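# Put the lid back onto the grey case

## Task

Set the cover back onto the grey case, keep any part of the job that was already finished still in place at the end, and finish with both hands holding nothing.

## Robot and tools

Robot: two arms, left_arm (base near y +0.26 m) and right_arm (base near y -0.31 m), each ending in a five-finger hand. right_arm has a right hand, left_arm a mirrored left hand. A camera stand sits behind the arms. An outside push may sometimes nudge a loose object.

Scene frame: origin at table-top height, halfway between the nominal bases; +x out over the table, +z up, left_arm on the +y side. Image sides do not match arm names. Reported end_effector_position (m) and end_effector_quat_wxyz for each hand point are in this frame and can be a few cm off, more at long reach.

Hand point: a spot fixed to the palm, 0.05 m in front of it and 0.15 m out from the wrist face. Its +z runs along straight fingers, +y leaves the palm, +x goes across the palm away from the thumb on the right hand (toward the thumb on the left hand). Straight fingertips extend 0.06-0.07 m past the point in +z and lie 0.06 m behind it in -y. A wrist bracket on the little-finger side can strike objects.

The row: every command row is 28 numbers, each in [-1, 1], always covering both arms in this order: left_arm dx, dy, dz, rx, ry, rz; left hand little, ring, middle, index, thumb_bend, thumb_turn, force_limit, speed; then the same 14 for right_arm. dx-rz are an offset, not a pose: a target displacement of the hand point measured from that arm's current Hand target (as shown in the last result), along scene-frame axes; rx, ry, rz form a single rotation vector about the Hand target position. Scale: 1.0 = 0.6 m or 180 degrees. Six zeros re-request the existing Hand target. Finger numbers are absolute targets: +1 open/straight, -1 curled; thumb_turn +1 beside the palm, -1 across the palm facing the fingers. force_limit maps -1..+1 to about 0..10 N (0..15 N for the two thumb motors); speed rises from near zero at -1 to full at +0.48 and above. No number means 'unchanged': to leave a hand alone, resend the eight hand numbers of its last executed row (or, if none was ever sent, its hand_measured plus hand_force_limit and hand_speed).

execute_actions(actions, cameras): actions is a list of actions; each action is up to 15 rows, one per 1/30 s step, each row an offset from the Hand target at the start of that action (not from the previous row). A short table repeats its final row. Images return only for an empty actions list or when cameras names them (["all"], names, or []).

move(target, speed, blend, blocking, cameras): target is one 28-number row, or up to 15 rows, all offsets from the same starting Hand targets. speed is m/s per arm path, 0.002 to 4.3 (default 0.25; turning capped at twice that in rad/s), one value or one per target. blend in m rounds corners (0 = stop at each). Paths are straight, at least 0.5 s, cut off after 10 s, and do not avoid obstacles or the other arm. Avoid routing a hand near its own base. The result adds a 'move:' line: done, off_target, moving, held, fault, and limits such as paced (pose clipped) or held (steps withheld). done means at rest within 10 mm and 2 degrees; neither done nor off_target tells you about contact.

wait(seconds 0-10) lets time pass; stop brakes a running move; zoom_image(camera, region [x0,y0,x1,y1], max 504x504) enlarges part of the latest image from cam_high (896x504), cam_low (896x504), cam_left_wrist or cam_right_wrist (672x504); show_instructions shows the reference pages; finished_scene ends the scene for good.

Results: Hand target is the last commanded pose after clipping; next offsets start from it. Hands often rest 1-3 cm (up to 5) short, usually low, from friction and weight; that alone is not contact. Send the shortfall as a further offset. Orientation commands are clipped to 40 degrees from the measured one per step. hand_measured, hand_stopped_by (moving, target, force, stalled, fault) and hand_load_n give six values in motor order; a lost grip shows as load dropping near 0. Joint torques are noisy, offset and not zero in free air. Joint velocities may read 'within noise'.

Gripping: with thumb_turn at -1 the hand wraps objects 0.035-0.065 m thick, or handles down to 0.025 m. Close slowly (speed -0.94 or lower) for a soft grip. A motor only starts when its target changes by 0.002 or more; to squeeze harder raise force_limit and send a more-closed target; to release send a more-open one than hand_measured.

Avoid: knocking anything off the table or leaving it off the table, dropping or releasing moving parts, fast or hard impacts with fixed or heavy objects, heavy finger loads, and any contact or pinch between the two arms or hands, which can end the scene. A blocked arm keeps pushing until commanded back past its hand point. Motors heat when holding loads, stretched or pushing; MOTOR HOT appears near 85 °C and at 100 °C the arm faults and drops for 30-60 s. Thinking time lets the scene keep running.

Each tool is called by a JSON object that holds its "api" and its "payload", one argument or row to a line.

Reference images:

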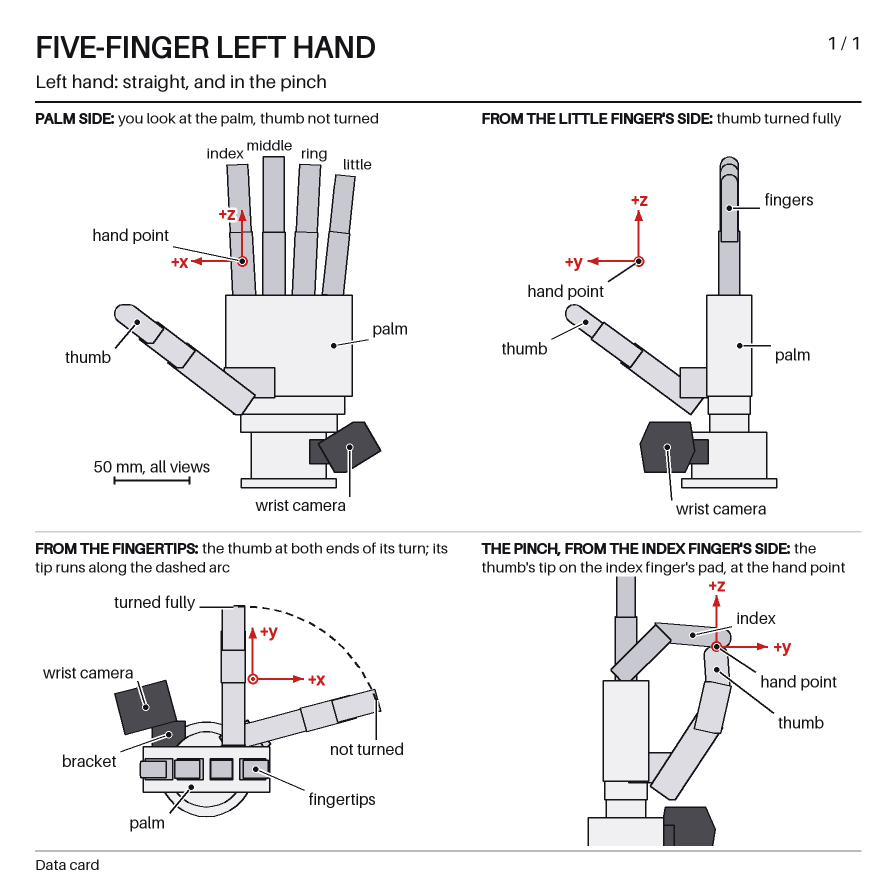

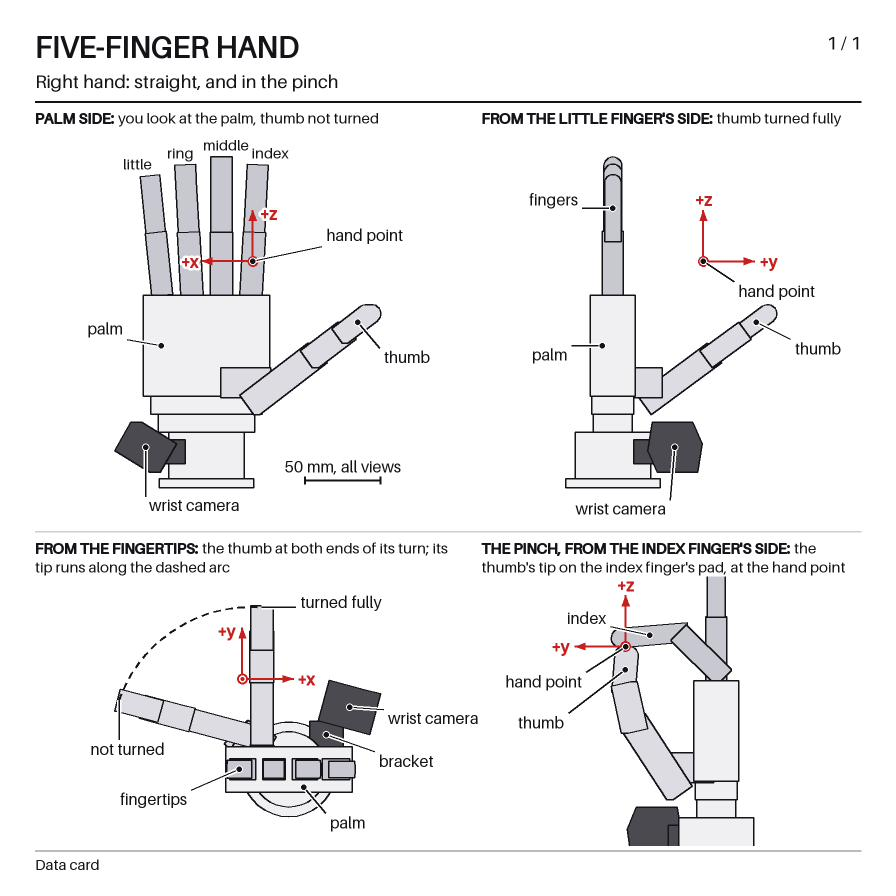

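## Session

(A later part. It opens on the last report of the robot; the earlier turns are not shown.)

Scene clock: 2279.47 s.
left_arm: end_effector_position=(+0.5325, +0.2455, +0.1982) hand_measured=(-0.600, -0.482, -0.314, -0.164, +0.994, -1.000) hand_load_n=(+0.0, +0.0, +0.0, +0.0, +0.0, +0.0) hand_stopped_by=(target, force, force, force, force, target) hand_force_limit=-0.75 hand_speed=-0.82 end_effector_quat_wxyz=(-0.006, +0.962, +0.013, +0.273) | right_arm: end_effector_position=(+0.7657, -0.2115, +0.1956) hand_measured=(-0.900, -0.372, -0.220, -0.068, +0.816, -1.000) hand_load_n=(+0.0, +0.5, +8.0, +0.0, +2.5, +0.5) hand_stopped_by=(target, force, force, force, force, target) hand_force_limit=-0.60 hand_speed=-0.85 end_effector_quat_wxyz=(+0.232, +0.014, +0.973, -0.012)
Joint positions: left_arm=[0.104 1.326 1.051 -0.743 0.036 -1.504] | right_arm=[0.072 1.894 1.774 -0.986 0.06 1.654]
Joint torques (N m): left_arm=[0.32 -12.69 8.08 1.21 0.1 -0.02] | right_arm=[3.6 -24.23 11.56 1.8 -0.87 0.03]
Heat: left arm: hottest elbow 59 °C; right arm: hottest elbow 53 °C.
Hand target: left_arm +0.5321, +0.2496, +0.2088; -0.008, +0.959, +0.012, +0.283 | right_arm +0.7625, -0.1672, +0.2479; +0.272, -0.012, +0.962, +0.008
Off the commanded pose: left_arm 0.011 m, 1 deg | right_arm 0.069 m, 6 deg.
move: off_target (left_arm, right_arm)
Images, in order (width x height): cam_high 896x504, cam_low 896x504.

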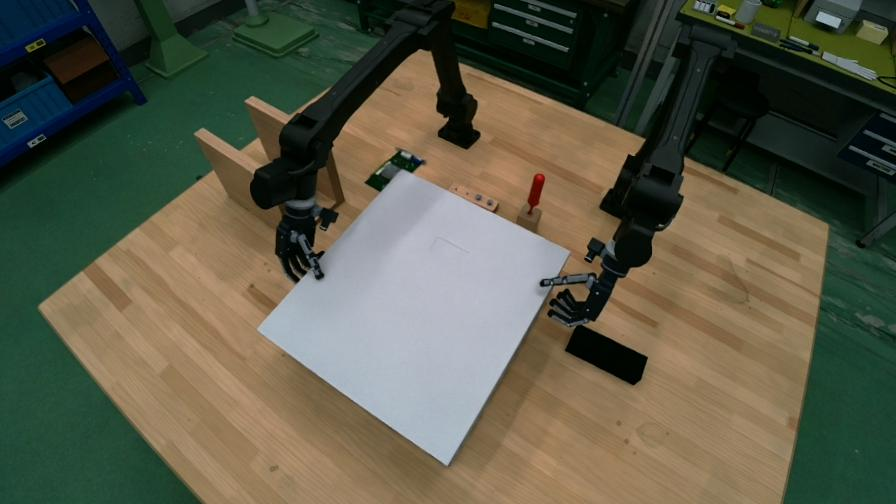

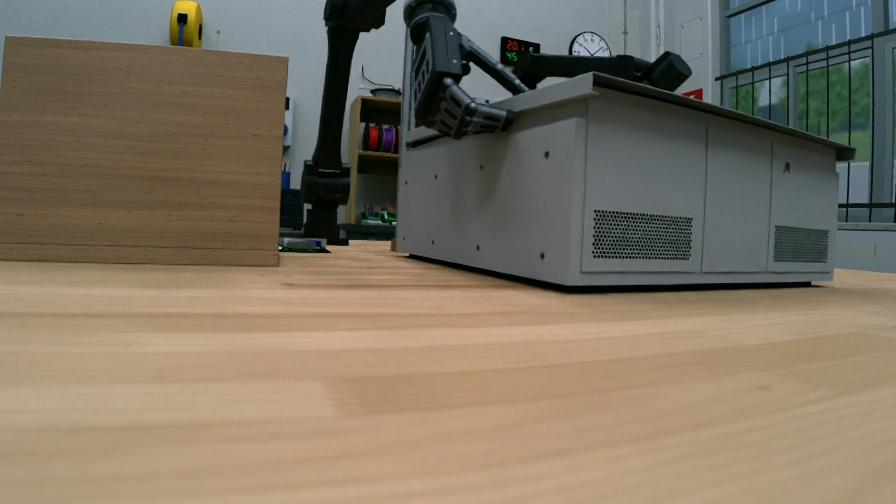

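{"api": "move", "payload": {
  "target": [0, 0.02, 0.03, 0, 0, 0, -0.6, -0.5, -0.4, -0.3, -0.2, -1, -0.75, -0.82, -0.04, 0, 0, 0, 0, 0, -0.9, -0.6, -0.45, -0.35, -0.3, -1, -0.6, -0.85],
  "speed": 0.03,
  "cameras": ["cam_high", "cam_low", "cam_left_wrist"]
}}

{"api": "zoom_image", "payload": {
  "camera": "cam_low",
  "region": [395, 115, 445, 165]
}}

{"api": "zoom_image", "payload": {
  "camera": "cam_low",
  "region": [570, 50, 620, 100]
}}

{"api": "zoom_image", "payload": {
  "camera": "cam_low",
  "region": [820, 125, 870, 175]
}}

{"api": "zoom_image", "payload": {
  "camera": "cam_high",
  "region": [375, 145, 425, 195]
}}

{"api": "zoom_image", "payload": {
  "camera": "cam_high",
  "region": [545, 225, 595, 275]
}}

{"api": "zoom_image", "payload": {
  "camera": "cam_high",
  "region": [420, 440, 470, 490]
}}

{"api": "zoom_image", "payload": {
  "camera": "cam_high",
  "region": [230, 300, 280, 350]
}}

Scene clock: 2313.77 s.
left_arm: end_effector_position=(+0.5219, +0.2555, +0.1944) hand_measured=(-0.600, -0.482, -0.314, -0.164, +0.994, -1.000) hand_load_n=(+0.0, +0.0, +0.0, +0.5, +0.0, +0.0) hand_stopped_by=(target, force, force, force, force, target) hand_force_limit=-0.75 hand_speed=-0.82 end_effector_quat_wxyz=(-0.003, +0.967, +0.013, +0.256) | right_arm: end_effector_position=(+0.7475, -0.2127, +0.1970) hand_measured=(-0.900, -0.372, -0.220, -0.068, +0.816, -1.000) hand_load_n=(+0.0, +0.0, +7.5, +0.0, +1.5, +3.0) hand_stopped_by=(target, force, force, force, force, target) hand_force_limit=-0.60 hand_speed=-0.85 end_effector_quat_wxyz=(+0.237, +0.023, +0.971, -0.012)
Joint positions: left_arm=[0.133 1.321 1.051 -0.786 0.052 -1.479] | right_arm=[0.075 1.835 1.687 -0.948 0.067 1.675]
Joint torques (N m): left_arm=[0.03 -12.81 10.55 0.87 0.09 -0.02] | right_arm=[3.66 -23.59 11.22 1.31 -1.01 -0.13]
Heat: left arm: hottest elbow 58 °C; right arm: hottest elbow 54 °C.
Hand target: left_arm +0.5321, +0.2615, +0.2268; -0.008, +0.959, +0.012, +0.283 | right_arm +0.7386, -0.1673, +0.2480; +0.272, -0.012, +0.962, +0.008
Off the commanded pose: left_arm 0.034 m, 3 deg | right_arm 0.069 m, 6 deg.
move: off_target (left_arm, right_arm)
camera_calibration:
cam_left_wrist: T_world_to_cam=[[0.174077, 0.972587, 0.154178, -0.370636], [0.478448, -0.220381, 0.850012, -0.35917], [0.860689, -0.074201, -0.503695, -0.212416], [0, 0, 0, 1]] pos_world=[0.419187, 0.26556, 0.25545]
Images, in order (width x height): cam_high 896x504, cam_low 896x504, cam_left_wrist 672x504.

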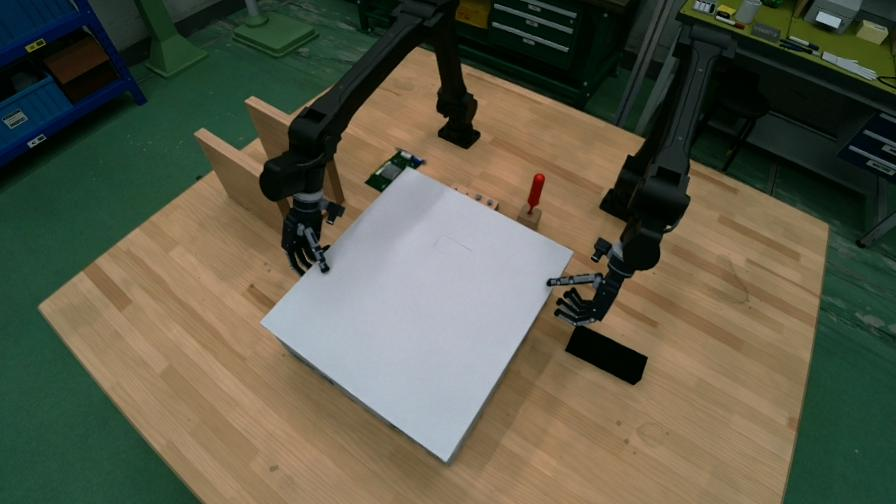

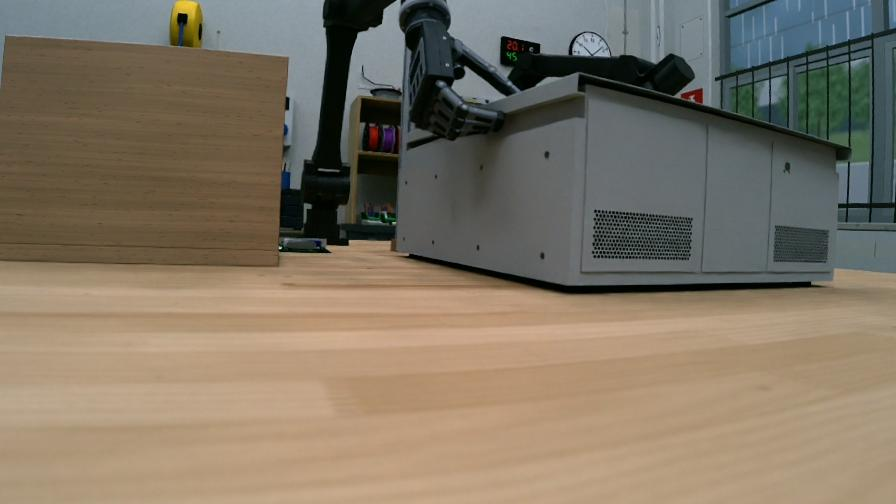

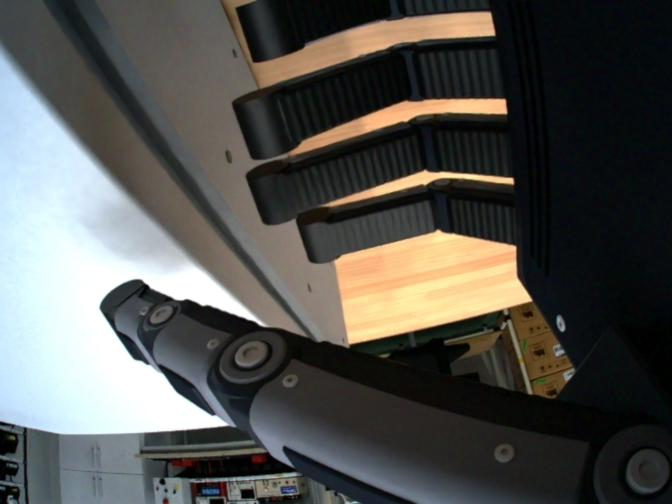

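Scaled by 10.080 from the camera's 896x504 image, which has a finer 1280x720 frame.

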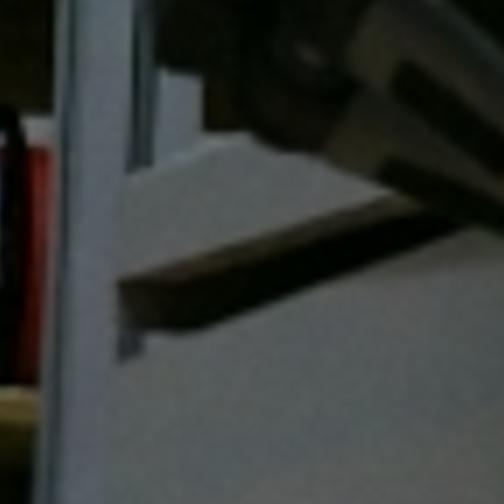

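Scaled by 10.080 from the camera's 896x504 image, which has a finer 1280x720 frame.

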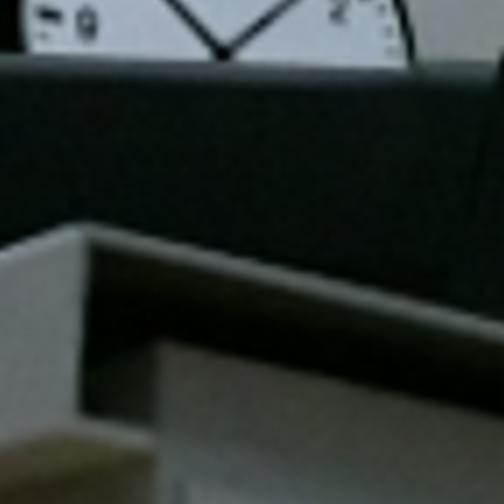

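Scaled by 10.080 from the camera's 896x504 image, which has a finer 1280x720 frame.

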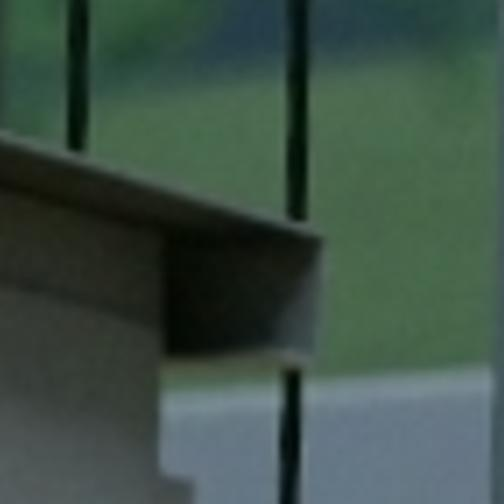

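Scaled by 10.080 from the camera's 896x504 image, which has a finer 1280x720 frame.

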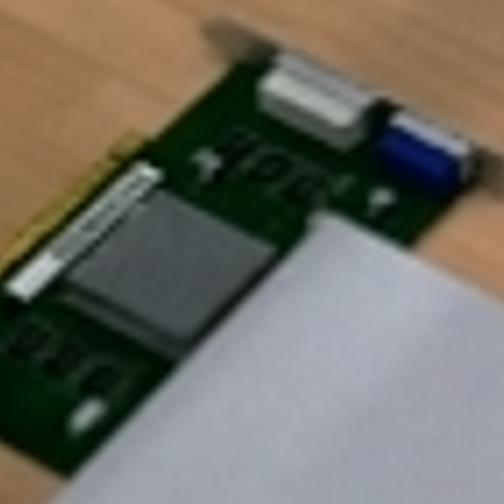

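Scaled by 10.080 from the camera's 896x504 image, which has a finer 1280x720 frame.

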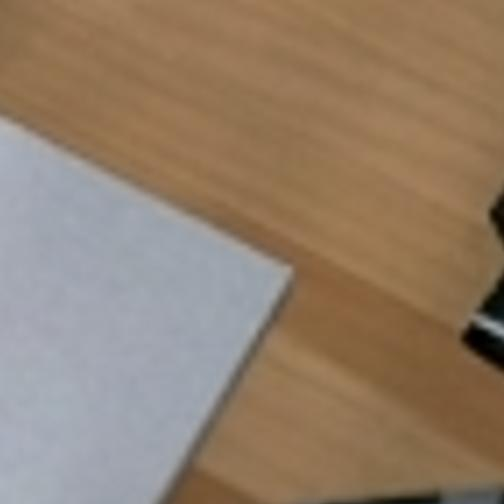

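Scaled by 10.080 from the camera's 896x504 image, which has a finer 1280x720 frame.

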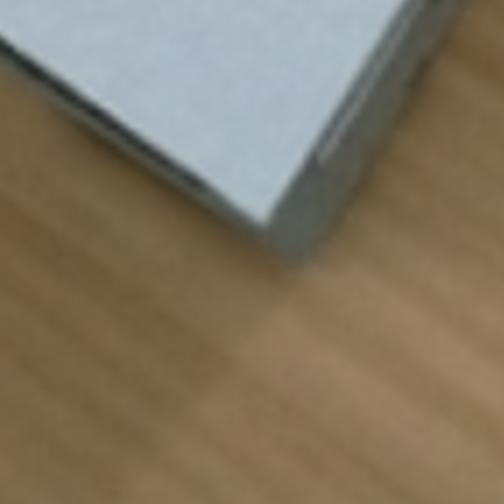

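Scaled by 10.080 from the camera's 896x504 image, which has a finer 1280x720 frame.

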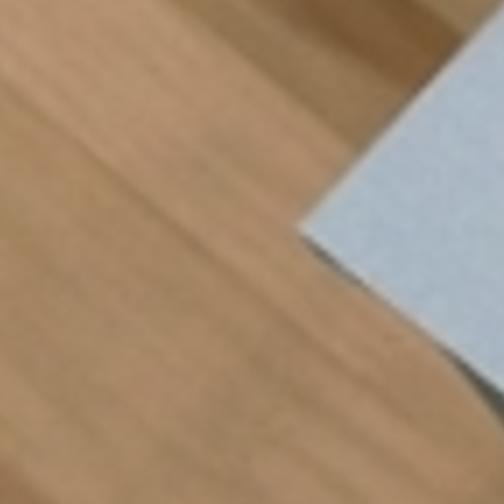

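{"api": "zoom_image", "payload": {
  "camera": "cam_low",
  "region": [392, 125, 422, 155]
}}

{"api": "zoom_image", "payload": {
  "camera": "cam_low",
  "region": [380, 120, 520, 260]
}}

Scaled by 16.800 from the camera's 896x504 image, which has a finer 1280x720 frame.

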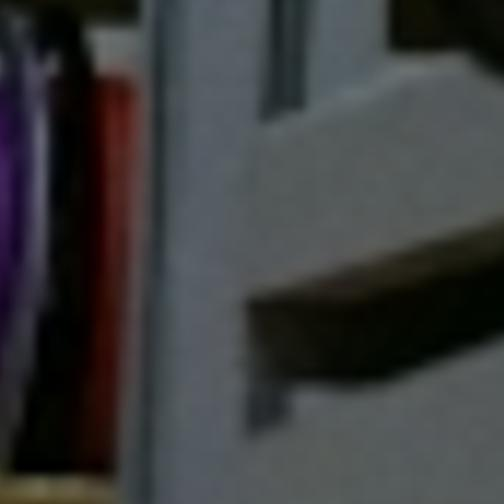

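Scaled by 3.600 from the camera's 896x504 image, which has a finer 1280x720 frame.

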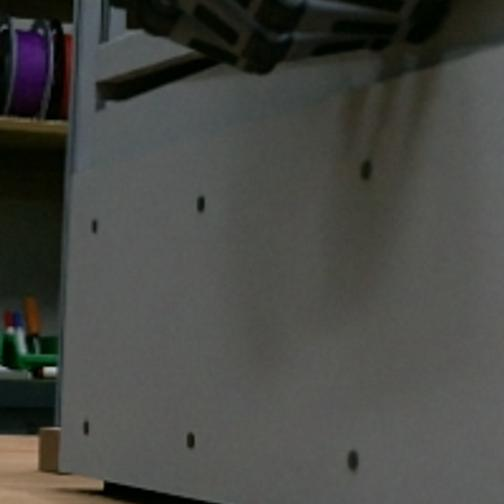

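{"api": "move", "payload": {
  "target": [
    [0.01, 0, -0.04, 0, 0, 0, -0.6, -0.5, -0.4, -0.3, -0.2, -1, -0.75, -0.82, 0, 0, 0, 0, 0, 0, -0.9, -0.6, -0.45, -0.35, -0.3, -1, -0.6, -0.85],
    [0.01, -0.06, -0.04, 0, 0, 0, -0.6, -0.5, -0.4, -0.3, -0.2, -1, -0.75, -0.82, 0, 0, 0, 0, 0, 0, -0.9, -0.6, -0.45, -0.35, -0.3, -1, -0.6, -0.85]
  ],
  "speed": 0.04,
  "cameras": ["cam_high", "cam_low", "cam_left_wrist"]
}}

Scene clock: 2587.80 s.
left_arm: end_effector_position=(+0.5340, +0.2373, +0.2000) hand_measured=(-0.600, -0.482, -0.314, -0.164, +0.994, -1.000) hand_load_n=(+0.0, +0.0, -1.0, +0.0, +0.0, -0.5) hand_stopped_by=(target, force, force, force, force, target) hand_force_limit=-0.75 hand_speed=-0.82 end_effector_quat_wxyz=(-0.014, +0.961, +0.018, +0.276) | right_arm: end_effector_position=(+0.7475, -0.2127, +0.1969) hand_measured=(-0.900, -0.372, -0.220, -0.068, +0.816, -1.000) hand_load_n=(+0.0, +0.0, +8.0, +0.0, +1.5, +3.0) hand_stopped_by=(target, force, force, force, force, target) hand_force_limit=-0.60 hand_speed=-0.85 end_effector_quat_wxyz=(+0.237, +0.023, +0.971, -0.012)
Joint positions: left_arm=[0.075 1.321 1.049 -0.74 0.003 -1.535] | right_arm=[0.075 1.835 1.686 -0.948 0.067 1.675]
Joint torques (N m): left_arm=[-2.73 -11.69 7.72 1.7 0.09 -0.21] | right_arm=[3.72 -23.71 11.17 1.33 -1 -0.15]
Heat: left arm: hottest elbow 65 °C; right arm: hottest elbow 50 °C.
Hand target: left_arm +0.5381, +0.2255, +0.2028; -0.008, +0.959, +0.012, +0.283 | right_arm +0.7386, -0.1673, +0.2478; +0.272, -0.012, +0.962, +0.008
Off the commanded pose: left_arm 0.013 m, 1 deg | right_arm 0.069 m, 6 deg.
move: off_target (left_arm, right_arm)
camera_calibration:
cam_left_wrist: T_world_to_cam=[[0.152709, 0.972064, 0.178244, -0.349209], [0.446226, -0.228748, 0.865192, -0.357531], [0.881795, -0.0525859, -0.468692, -0.244798], [0, 0, 0, 1]] pos_world=[0.428729, 0.244796, 0.256842]
Images, in order (width x height): cam_high 896x504, cam_low 896x504, cam_left_wrist 672x504.

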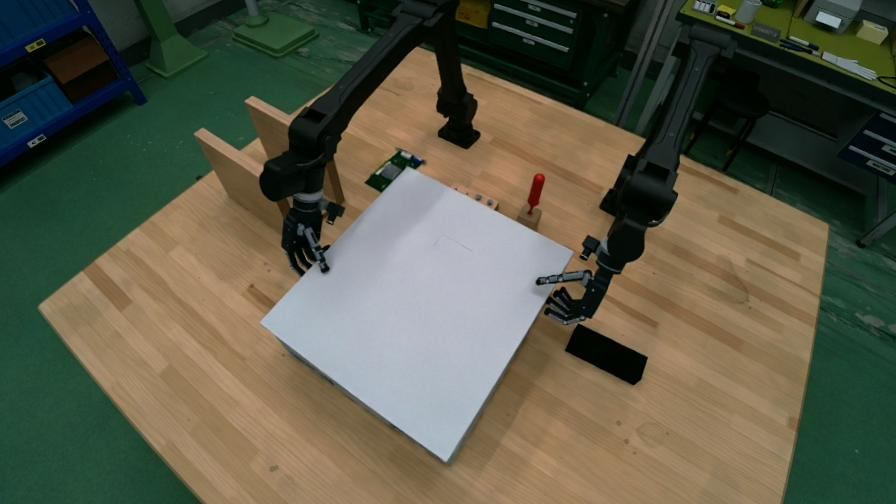

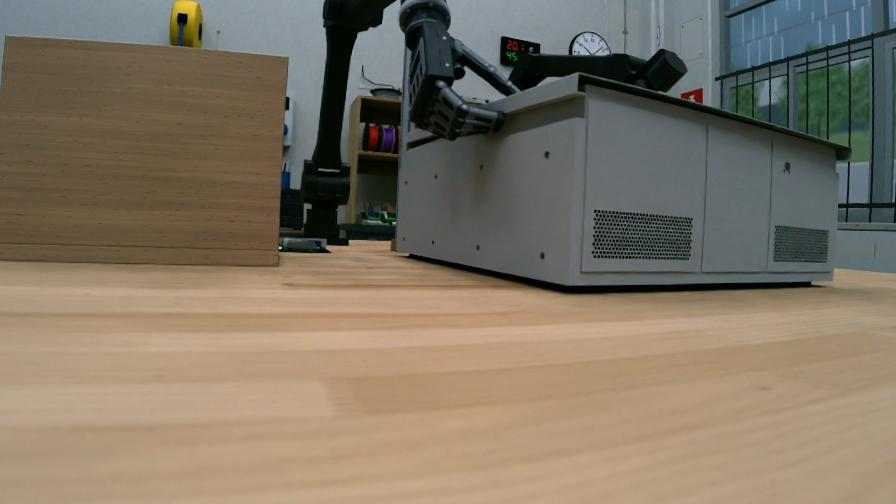

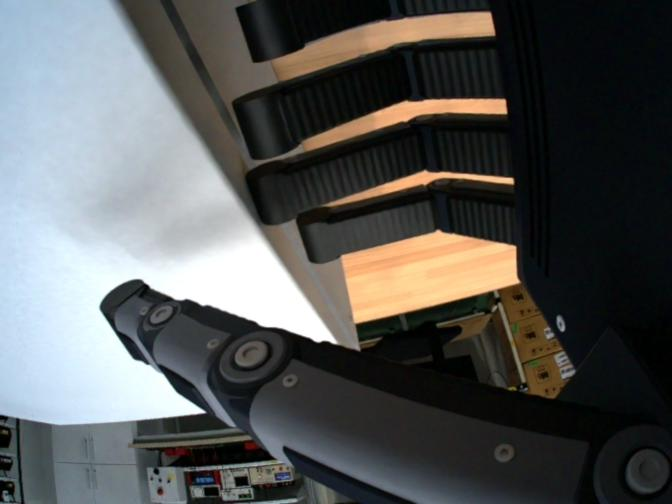

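{"api": "zoom_image", "payload": {
  "camera": "cam_left_wrist",
  "region": [100, 0, 400, 400]
}}

Scaled by 1.260 from the camera's 672x504 image, which has a finer 960x720 frame.

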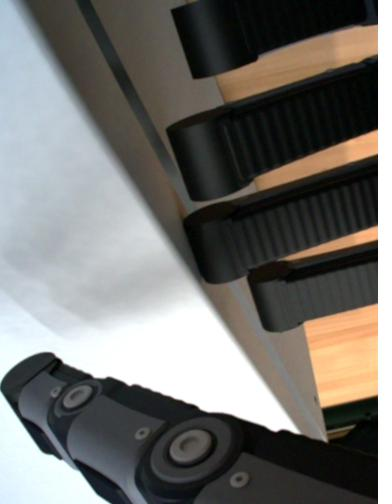

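{"api": "move", "payload": {
  "target": [
    [0, 0.015, -0.03, 0, 0, 0, -0.6, -0.5, -0.4, -0.3, -0.2, -1, -0.75, -0.82, 0, 0, 0, 0, 0, 0, -0.9, -0.6, -0.45, -0.35, -0.3, -1, -0.6, -0.85],
    [0, -0.03, -0.03, 0, 0, 0, -0.6, -0.5, -0.4, -0.3, -0.2, -1, -0.75, -0.82, 0, 0, 0, 0, 0, 0, -0.9, -0.6, -0.45, -0.35, -0.3, -1, -0.6, -0.85]
  ],
  "speed": 0.04,
  "cameras": ["cam_left_wrist"]
}}

{"api": "zoom_image", "payload": {
  "camera": "cam_left_wrist",
  "region": [100, 0, 400, 400]
}}

Scene clock: 2626.00 s.
left_arm: end_effector_position=(+0.5369, +0.2364, +0.1901) hand_measured=(-0.600, -0.482, -0.314, -0.164, +0.994, -1.000) hand_load_n=(+0.0, +0.0, -2.5, +0.0, +0.0, +0.0) hand_stopped_by=(target, force, force, force, force, target) hand_force_limit=-0.75 hand_speed=-0.82 end_effector_quat_wxyz=(-0.024, +0.957, +0.035, +0.285) | right_arm: end_effector_position=(+0.7475, -0.2127, +0.1969) hand_measured=(-0.900, -0.372, -0.220, -0.068, +0.816, -1.000) hand_load_n=(+0.0, +0.0, +8.0, +0.0, +1.5, +3.0) hand_stopped_by=(target, force, force, force, force, target) hand_force_limit=-0.60 hand_speed=-0.85 end_effector_quat_wxyz=(+0.237, +0.023, +0.971, -0.012)
Joint positions: left_arm=[0.055 1.321 1.014 -0.685 -0.037 -1.578] | right_arm=[0.075 1.835 1.686 -0.948 0.067 1.675]
Joint torques (N m): left_arm=[-4.6 -9.76 7.51 1.58 0.72 -0.17] | right_arm=[3.72 -23.77 11.19 1.31 -1 -0.14]
Heat: left arm: hottest elbow 60 °C; right arm: hottest elbow 50 °C.
Hand target: left_arm +0.5381, +0.2075, +0.1848; -0.008, +0.959, +0.012, +0.283 | right_arm +0.7386, -0.1673, +0.2478; +0.272, -0.012, +0.962, +0.008
Off the commanded pose: left_arm 0.029 m, 3 deg | right_arm 0.069 m, 6 deg.
move: off_target (left_arm, right_arm)
camera_calibration:
cam_left_wrist: T_world_to_cam=[[0.111035, 0.975103, 0.191953, -0.327992], [0.437399, -0.221383, 0.871592, -0.34866], [0.892386, -0.0128174, -0.45109, -0.270368], [0, 0, 0, 1]] pos_world=[0.430195, 0.239173, 0.244888]
Images, in order (width x height): cam_left_wrist 672x504.

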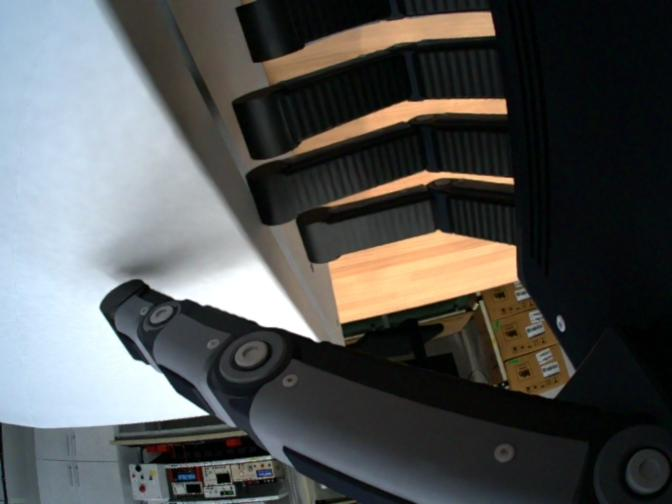

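Scaled by 1.260 from the camera's 672x504 image, which has a finer 960x720 frame.

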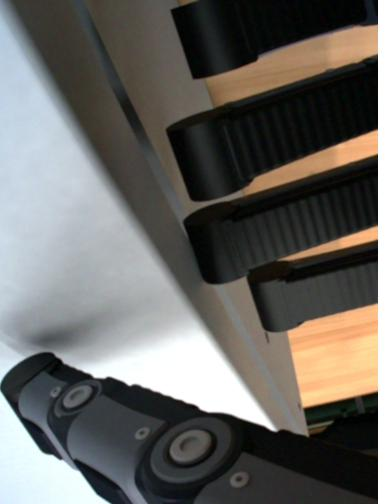

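{"api": "move", "payload": {
  "target": [
    [0, 0.06, -0.02, 0, 0, 0, -0.6, -0.5, -0.4, -0.3, -0.2, -1, -0.75, -0.82, 0, 0, 0, 0, 0, 0, -0.9, -0.6, -0.45, -0.35, -0.3, -1, -0.6, -0.85],
    [-0.05, 0.06, -0.02, 0, 0, 0, -0.6, -0.5, -0.4, -0.3, -0.2, -1, -0.75, -0.82, 0, 0, 0, 0, 0, 0, -0.9, -0.6, -0.45, -0.35, -0.3, -1, -0.6, -0.85]
  ],
  "speed": 0.04,
  "cameras": ["cam_high", "cam_low", "cam_left_wrist"]
}}

{"api": "zoom_image", "payload": {
  "camera": "cam_high",
  "region": [420, 440, 470, 490]
}}

{"api": "zoom_image", "payload": {
  "camera": "cam_high",
  "region": [545, 225, 595, 275]
}}

{"api": "zoom_image", "payload": {
  "camera": "cam_high",
  "region": [230, 300, 280, 350]
}}

{"api": "zoom_image", "payload": {
  "camera": "cam_high",
  "region": [375, 145, 425, 195]
}}

Scene clock: 2642.67 s.
left_arm: end_effector_position=(+0.5184, +0.2394, +0.1850) hand_measured=(-0.600, -0.482, -0.314, -0.164, +0.994, -1.000) hand_load_n=(+0.0, +0.0, +0.0, +0.0, +1.5, +4.0) hand_stopped_by=(target, force, force, force, force, target) hand_force_limit=-0.75 hand_speed=-0.82 end_effector_quat_wxyz=(-0.001, +0.955, +0.021, +0.297) | right_arm: end_effector_position=(+0.7475, -0.2127, +0.1969) hand_measured=(-0.900, -0.372, -0.220, -0.068, +0.816, -1.000) hand_load_n=(+0.0, +0.0, +8.0, +0.0, +1.5, +3.0) hand_stopped_by=(target, force, force, force, force, target) hand_force_limit=-0.60 hand_speed=-0.85 end_effector_quat_wxyz=(+0.237, +0.023, +0.971, -0.012)
Joint positions: left_arm=[0.094 1.276 0.943 -0.636 0.038 -1.533] | right_arm=[0.075 1.835 1.686 -0.948 0.067 1.675]
Joint torques (N m): left_arm=[-0.21 -9.88 6.11 0.7 -0.16 0.2] | right_arm=[3.66 -23.71 11.19 1.32 -1 -0.15]
Heat: left arm: hottest elbow 60 °C; right arm: hottest elbow 50 °C.
Hand target: left_arm +0.5082, +0.2434, +0.1730; -0.008, +0.959, +0.012, +0.284 | right_arm +0.7386, -0.1673, +0.2478; +0.272, -0.012, +0.962, +0.008
Off the commanded pose: left_arm 0.016 m, 2 deg | right_arm 0.069 m, 6 deg.
move: off_target (left_arm, right_arm)
camera_calibration:
cam_left_wrist: T_world_to_cam=[[0.145956, 0.976082, 0.161121, -0.340499], [0.406606, -0.207661, 0.88969, -0.326191], [0.901869, -0.0643425, -0.427191, -0.253193], [0, 0, 0, 1]] pos_world=[0.410676, 0.248327, 0.236909]
Images, in order (width x height): cam_high 896x504, cam_low 896x504, cam_left_wrist 672x504.

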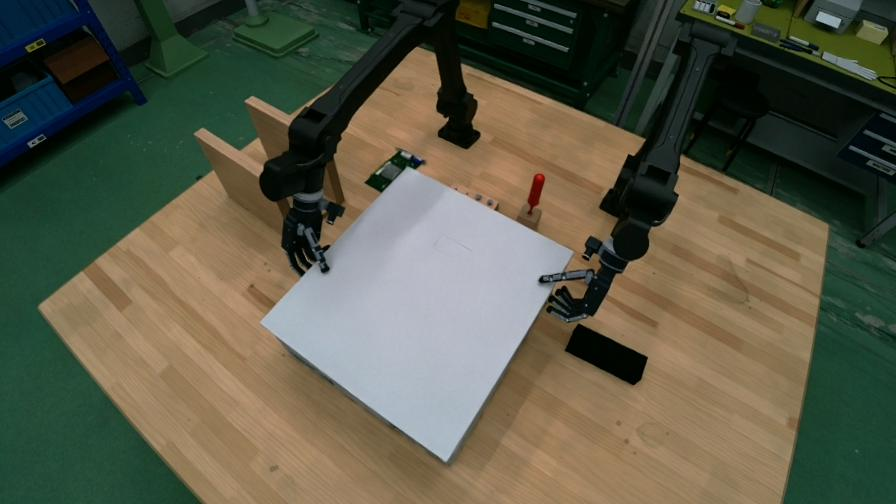

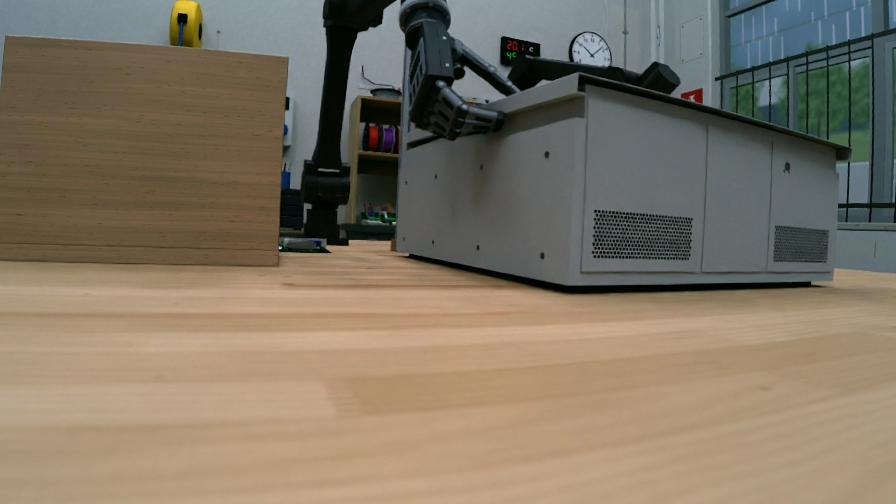

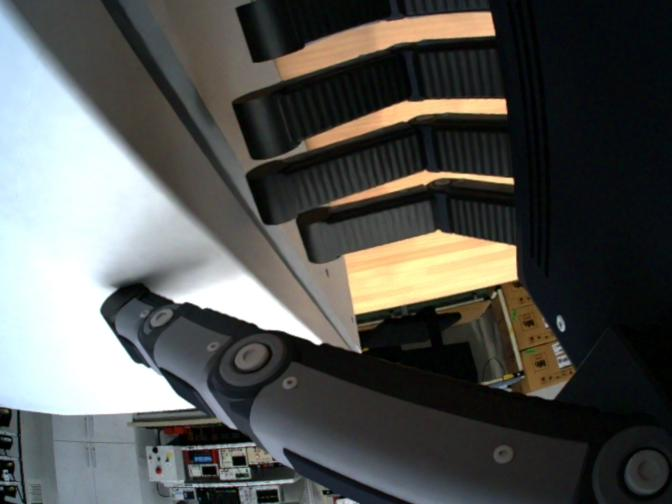

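Scaled by 10.080 from the camera's 896x504 image, which has a finer 1280x720 frame.

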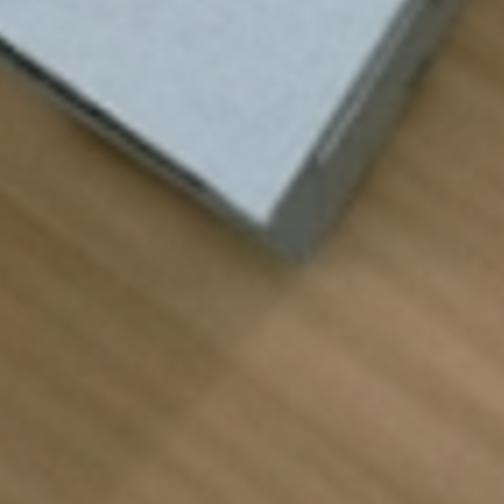

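Scaled by 10.080 from the camera's 896x504 image, which has a finer 1280x720 frame.

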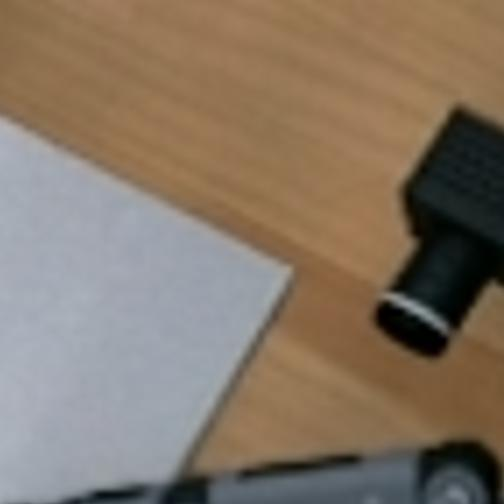

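Scaled by 10.080 from the camera's 896x504 image, which has a finer 1280x720 frame.

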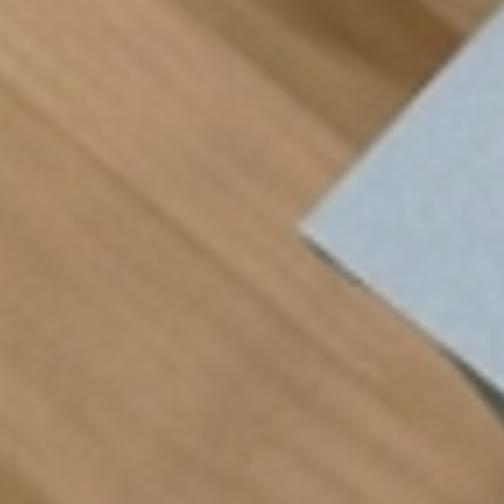

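Scaled by 10.080 from the camera's 896x504 image, which has a finer 1280x720 frame.

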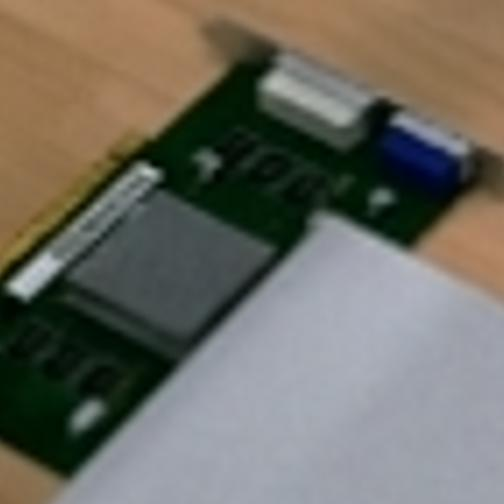

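{"api": "wait", "payload": {
  "seconds": 0.1,
  "cameras": ["cam_right_wrist", "cam_low"]
}}

{"api": "zoom_image", "payload": {
  "camera": "cam_right_wrist",
  "region": [230, 0, 510, 400]
}}

{"api": "zoom_image", "payload": {
  "camera": "cam_low",
  "region": [395, 70, 605, 180]
}}

Scene clock: 2671.97 s.
left_arm: end_effector_position=(+0.5183, +0.2396, +0.1848) hand_measured=(-0.600, -0.482, -0.314, -0.164, +0.994, -1.000) hand_load_n=(+0.0, +0.0, +0.0, +0.0, +2.0, +4.0) hand_stopped_by=(target, force, force, force, force, target) hand_force_limit=-0.75 hand_speed=-0.82 end_effector_quat_wxyz=(-0.001, +0.955, +0.021, +0.297) | right_arm: end_effector_position=(+0.7475, -0.2127, +0.1969) hand_measured=(-0.900, -0.372, -0.220, -0.068, +0.816, -1.000) hand_load_n=(+0.0, +0.0, +7.5, +0.0, +1.5, +3.0) hand_stopped_by=(target, force, force, force, force, target) hand_force_limit=-0.60 hand_speed=-0.85 end_effector_quat_wxyz=(+0.237, +0.023, +0.971, -0.012)
Joint positions: left_arm=[0.094 1.276 0.943 -0.636 0.038 -1.533] | right_arm=[0.075 1.835 1.686 -0.948 0.067 1.675]
Joint torques (N m): left_arm=[0.09 -10.4 6.05 0.64 -0.14 0.13] | right_arm=[3.6 -23.77 11.19 1.31 -1.01 -0.15]
Heat: left arm: hottest elbow 56 °C; right arm: hottest elbow 50 °C.
Hand target: left_arm +0.5081, +0.2436, +0.1728; -0.008, +0.959, +0.012, +0.283 | right_arm +0.7386, -0.1673, +0.2478; +0.272, -0.012, +0.962, +0.008
Off the commanded pose: left_arm 0.016 m, 2 deg | right_arm 0.069 m, 6 deg.
wait: 0.10 s; at rest from the start
camera_calibration:
cam_right_wrist: T_world_to_cam=[[-0.156375, 0.983291, -0.0931963, 0.343268], [0.510663, 0.161256, 0.844524, -0.511121], [0.845441, 0.0844706, -0.527346, -0.394899], [0, 0, 0, 1]] pos_world=[0.648553, -0.221754, 0.255397]
Images, in order (width x height): cam_low 896x504, cam_right_wrist 672x504.

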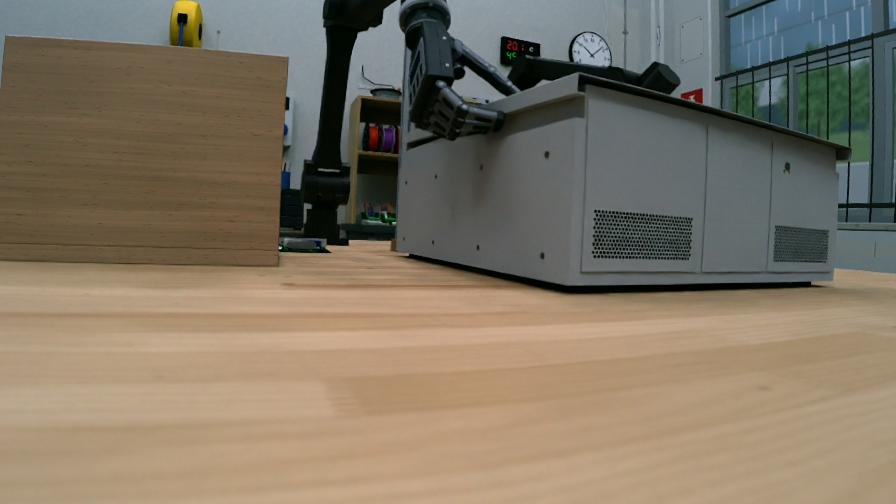

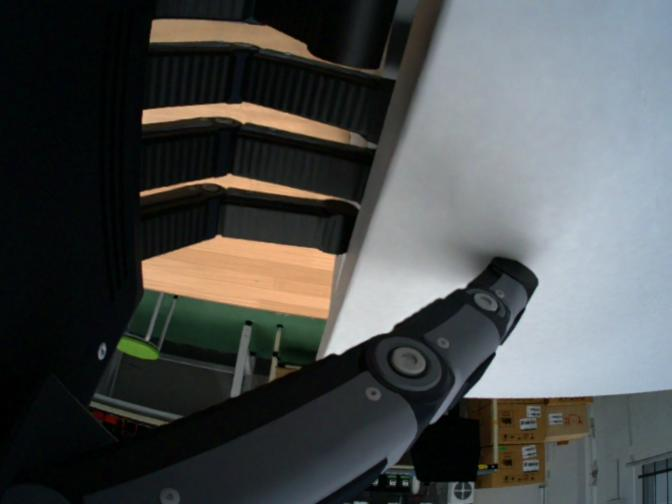

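Scaled by 1.260 from the camera's 672x504 image, which has a finer 960x720 frame.

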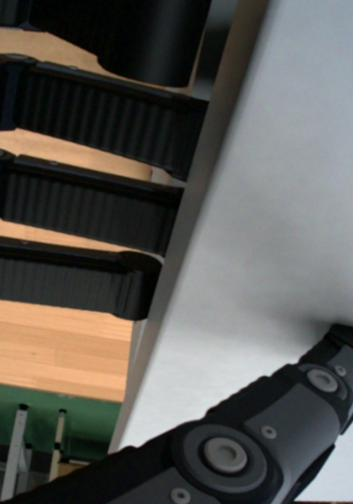

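Scaled by 2.400 from the camera's 896x504 image, which has a finer 1280x720 frame.

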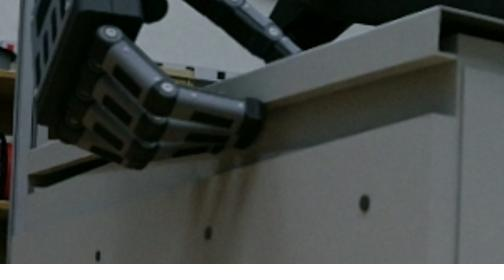

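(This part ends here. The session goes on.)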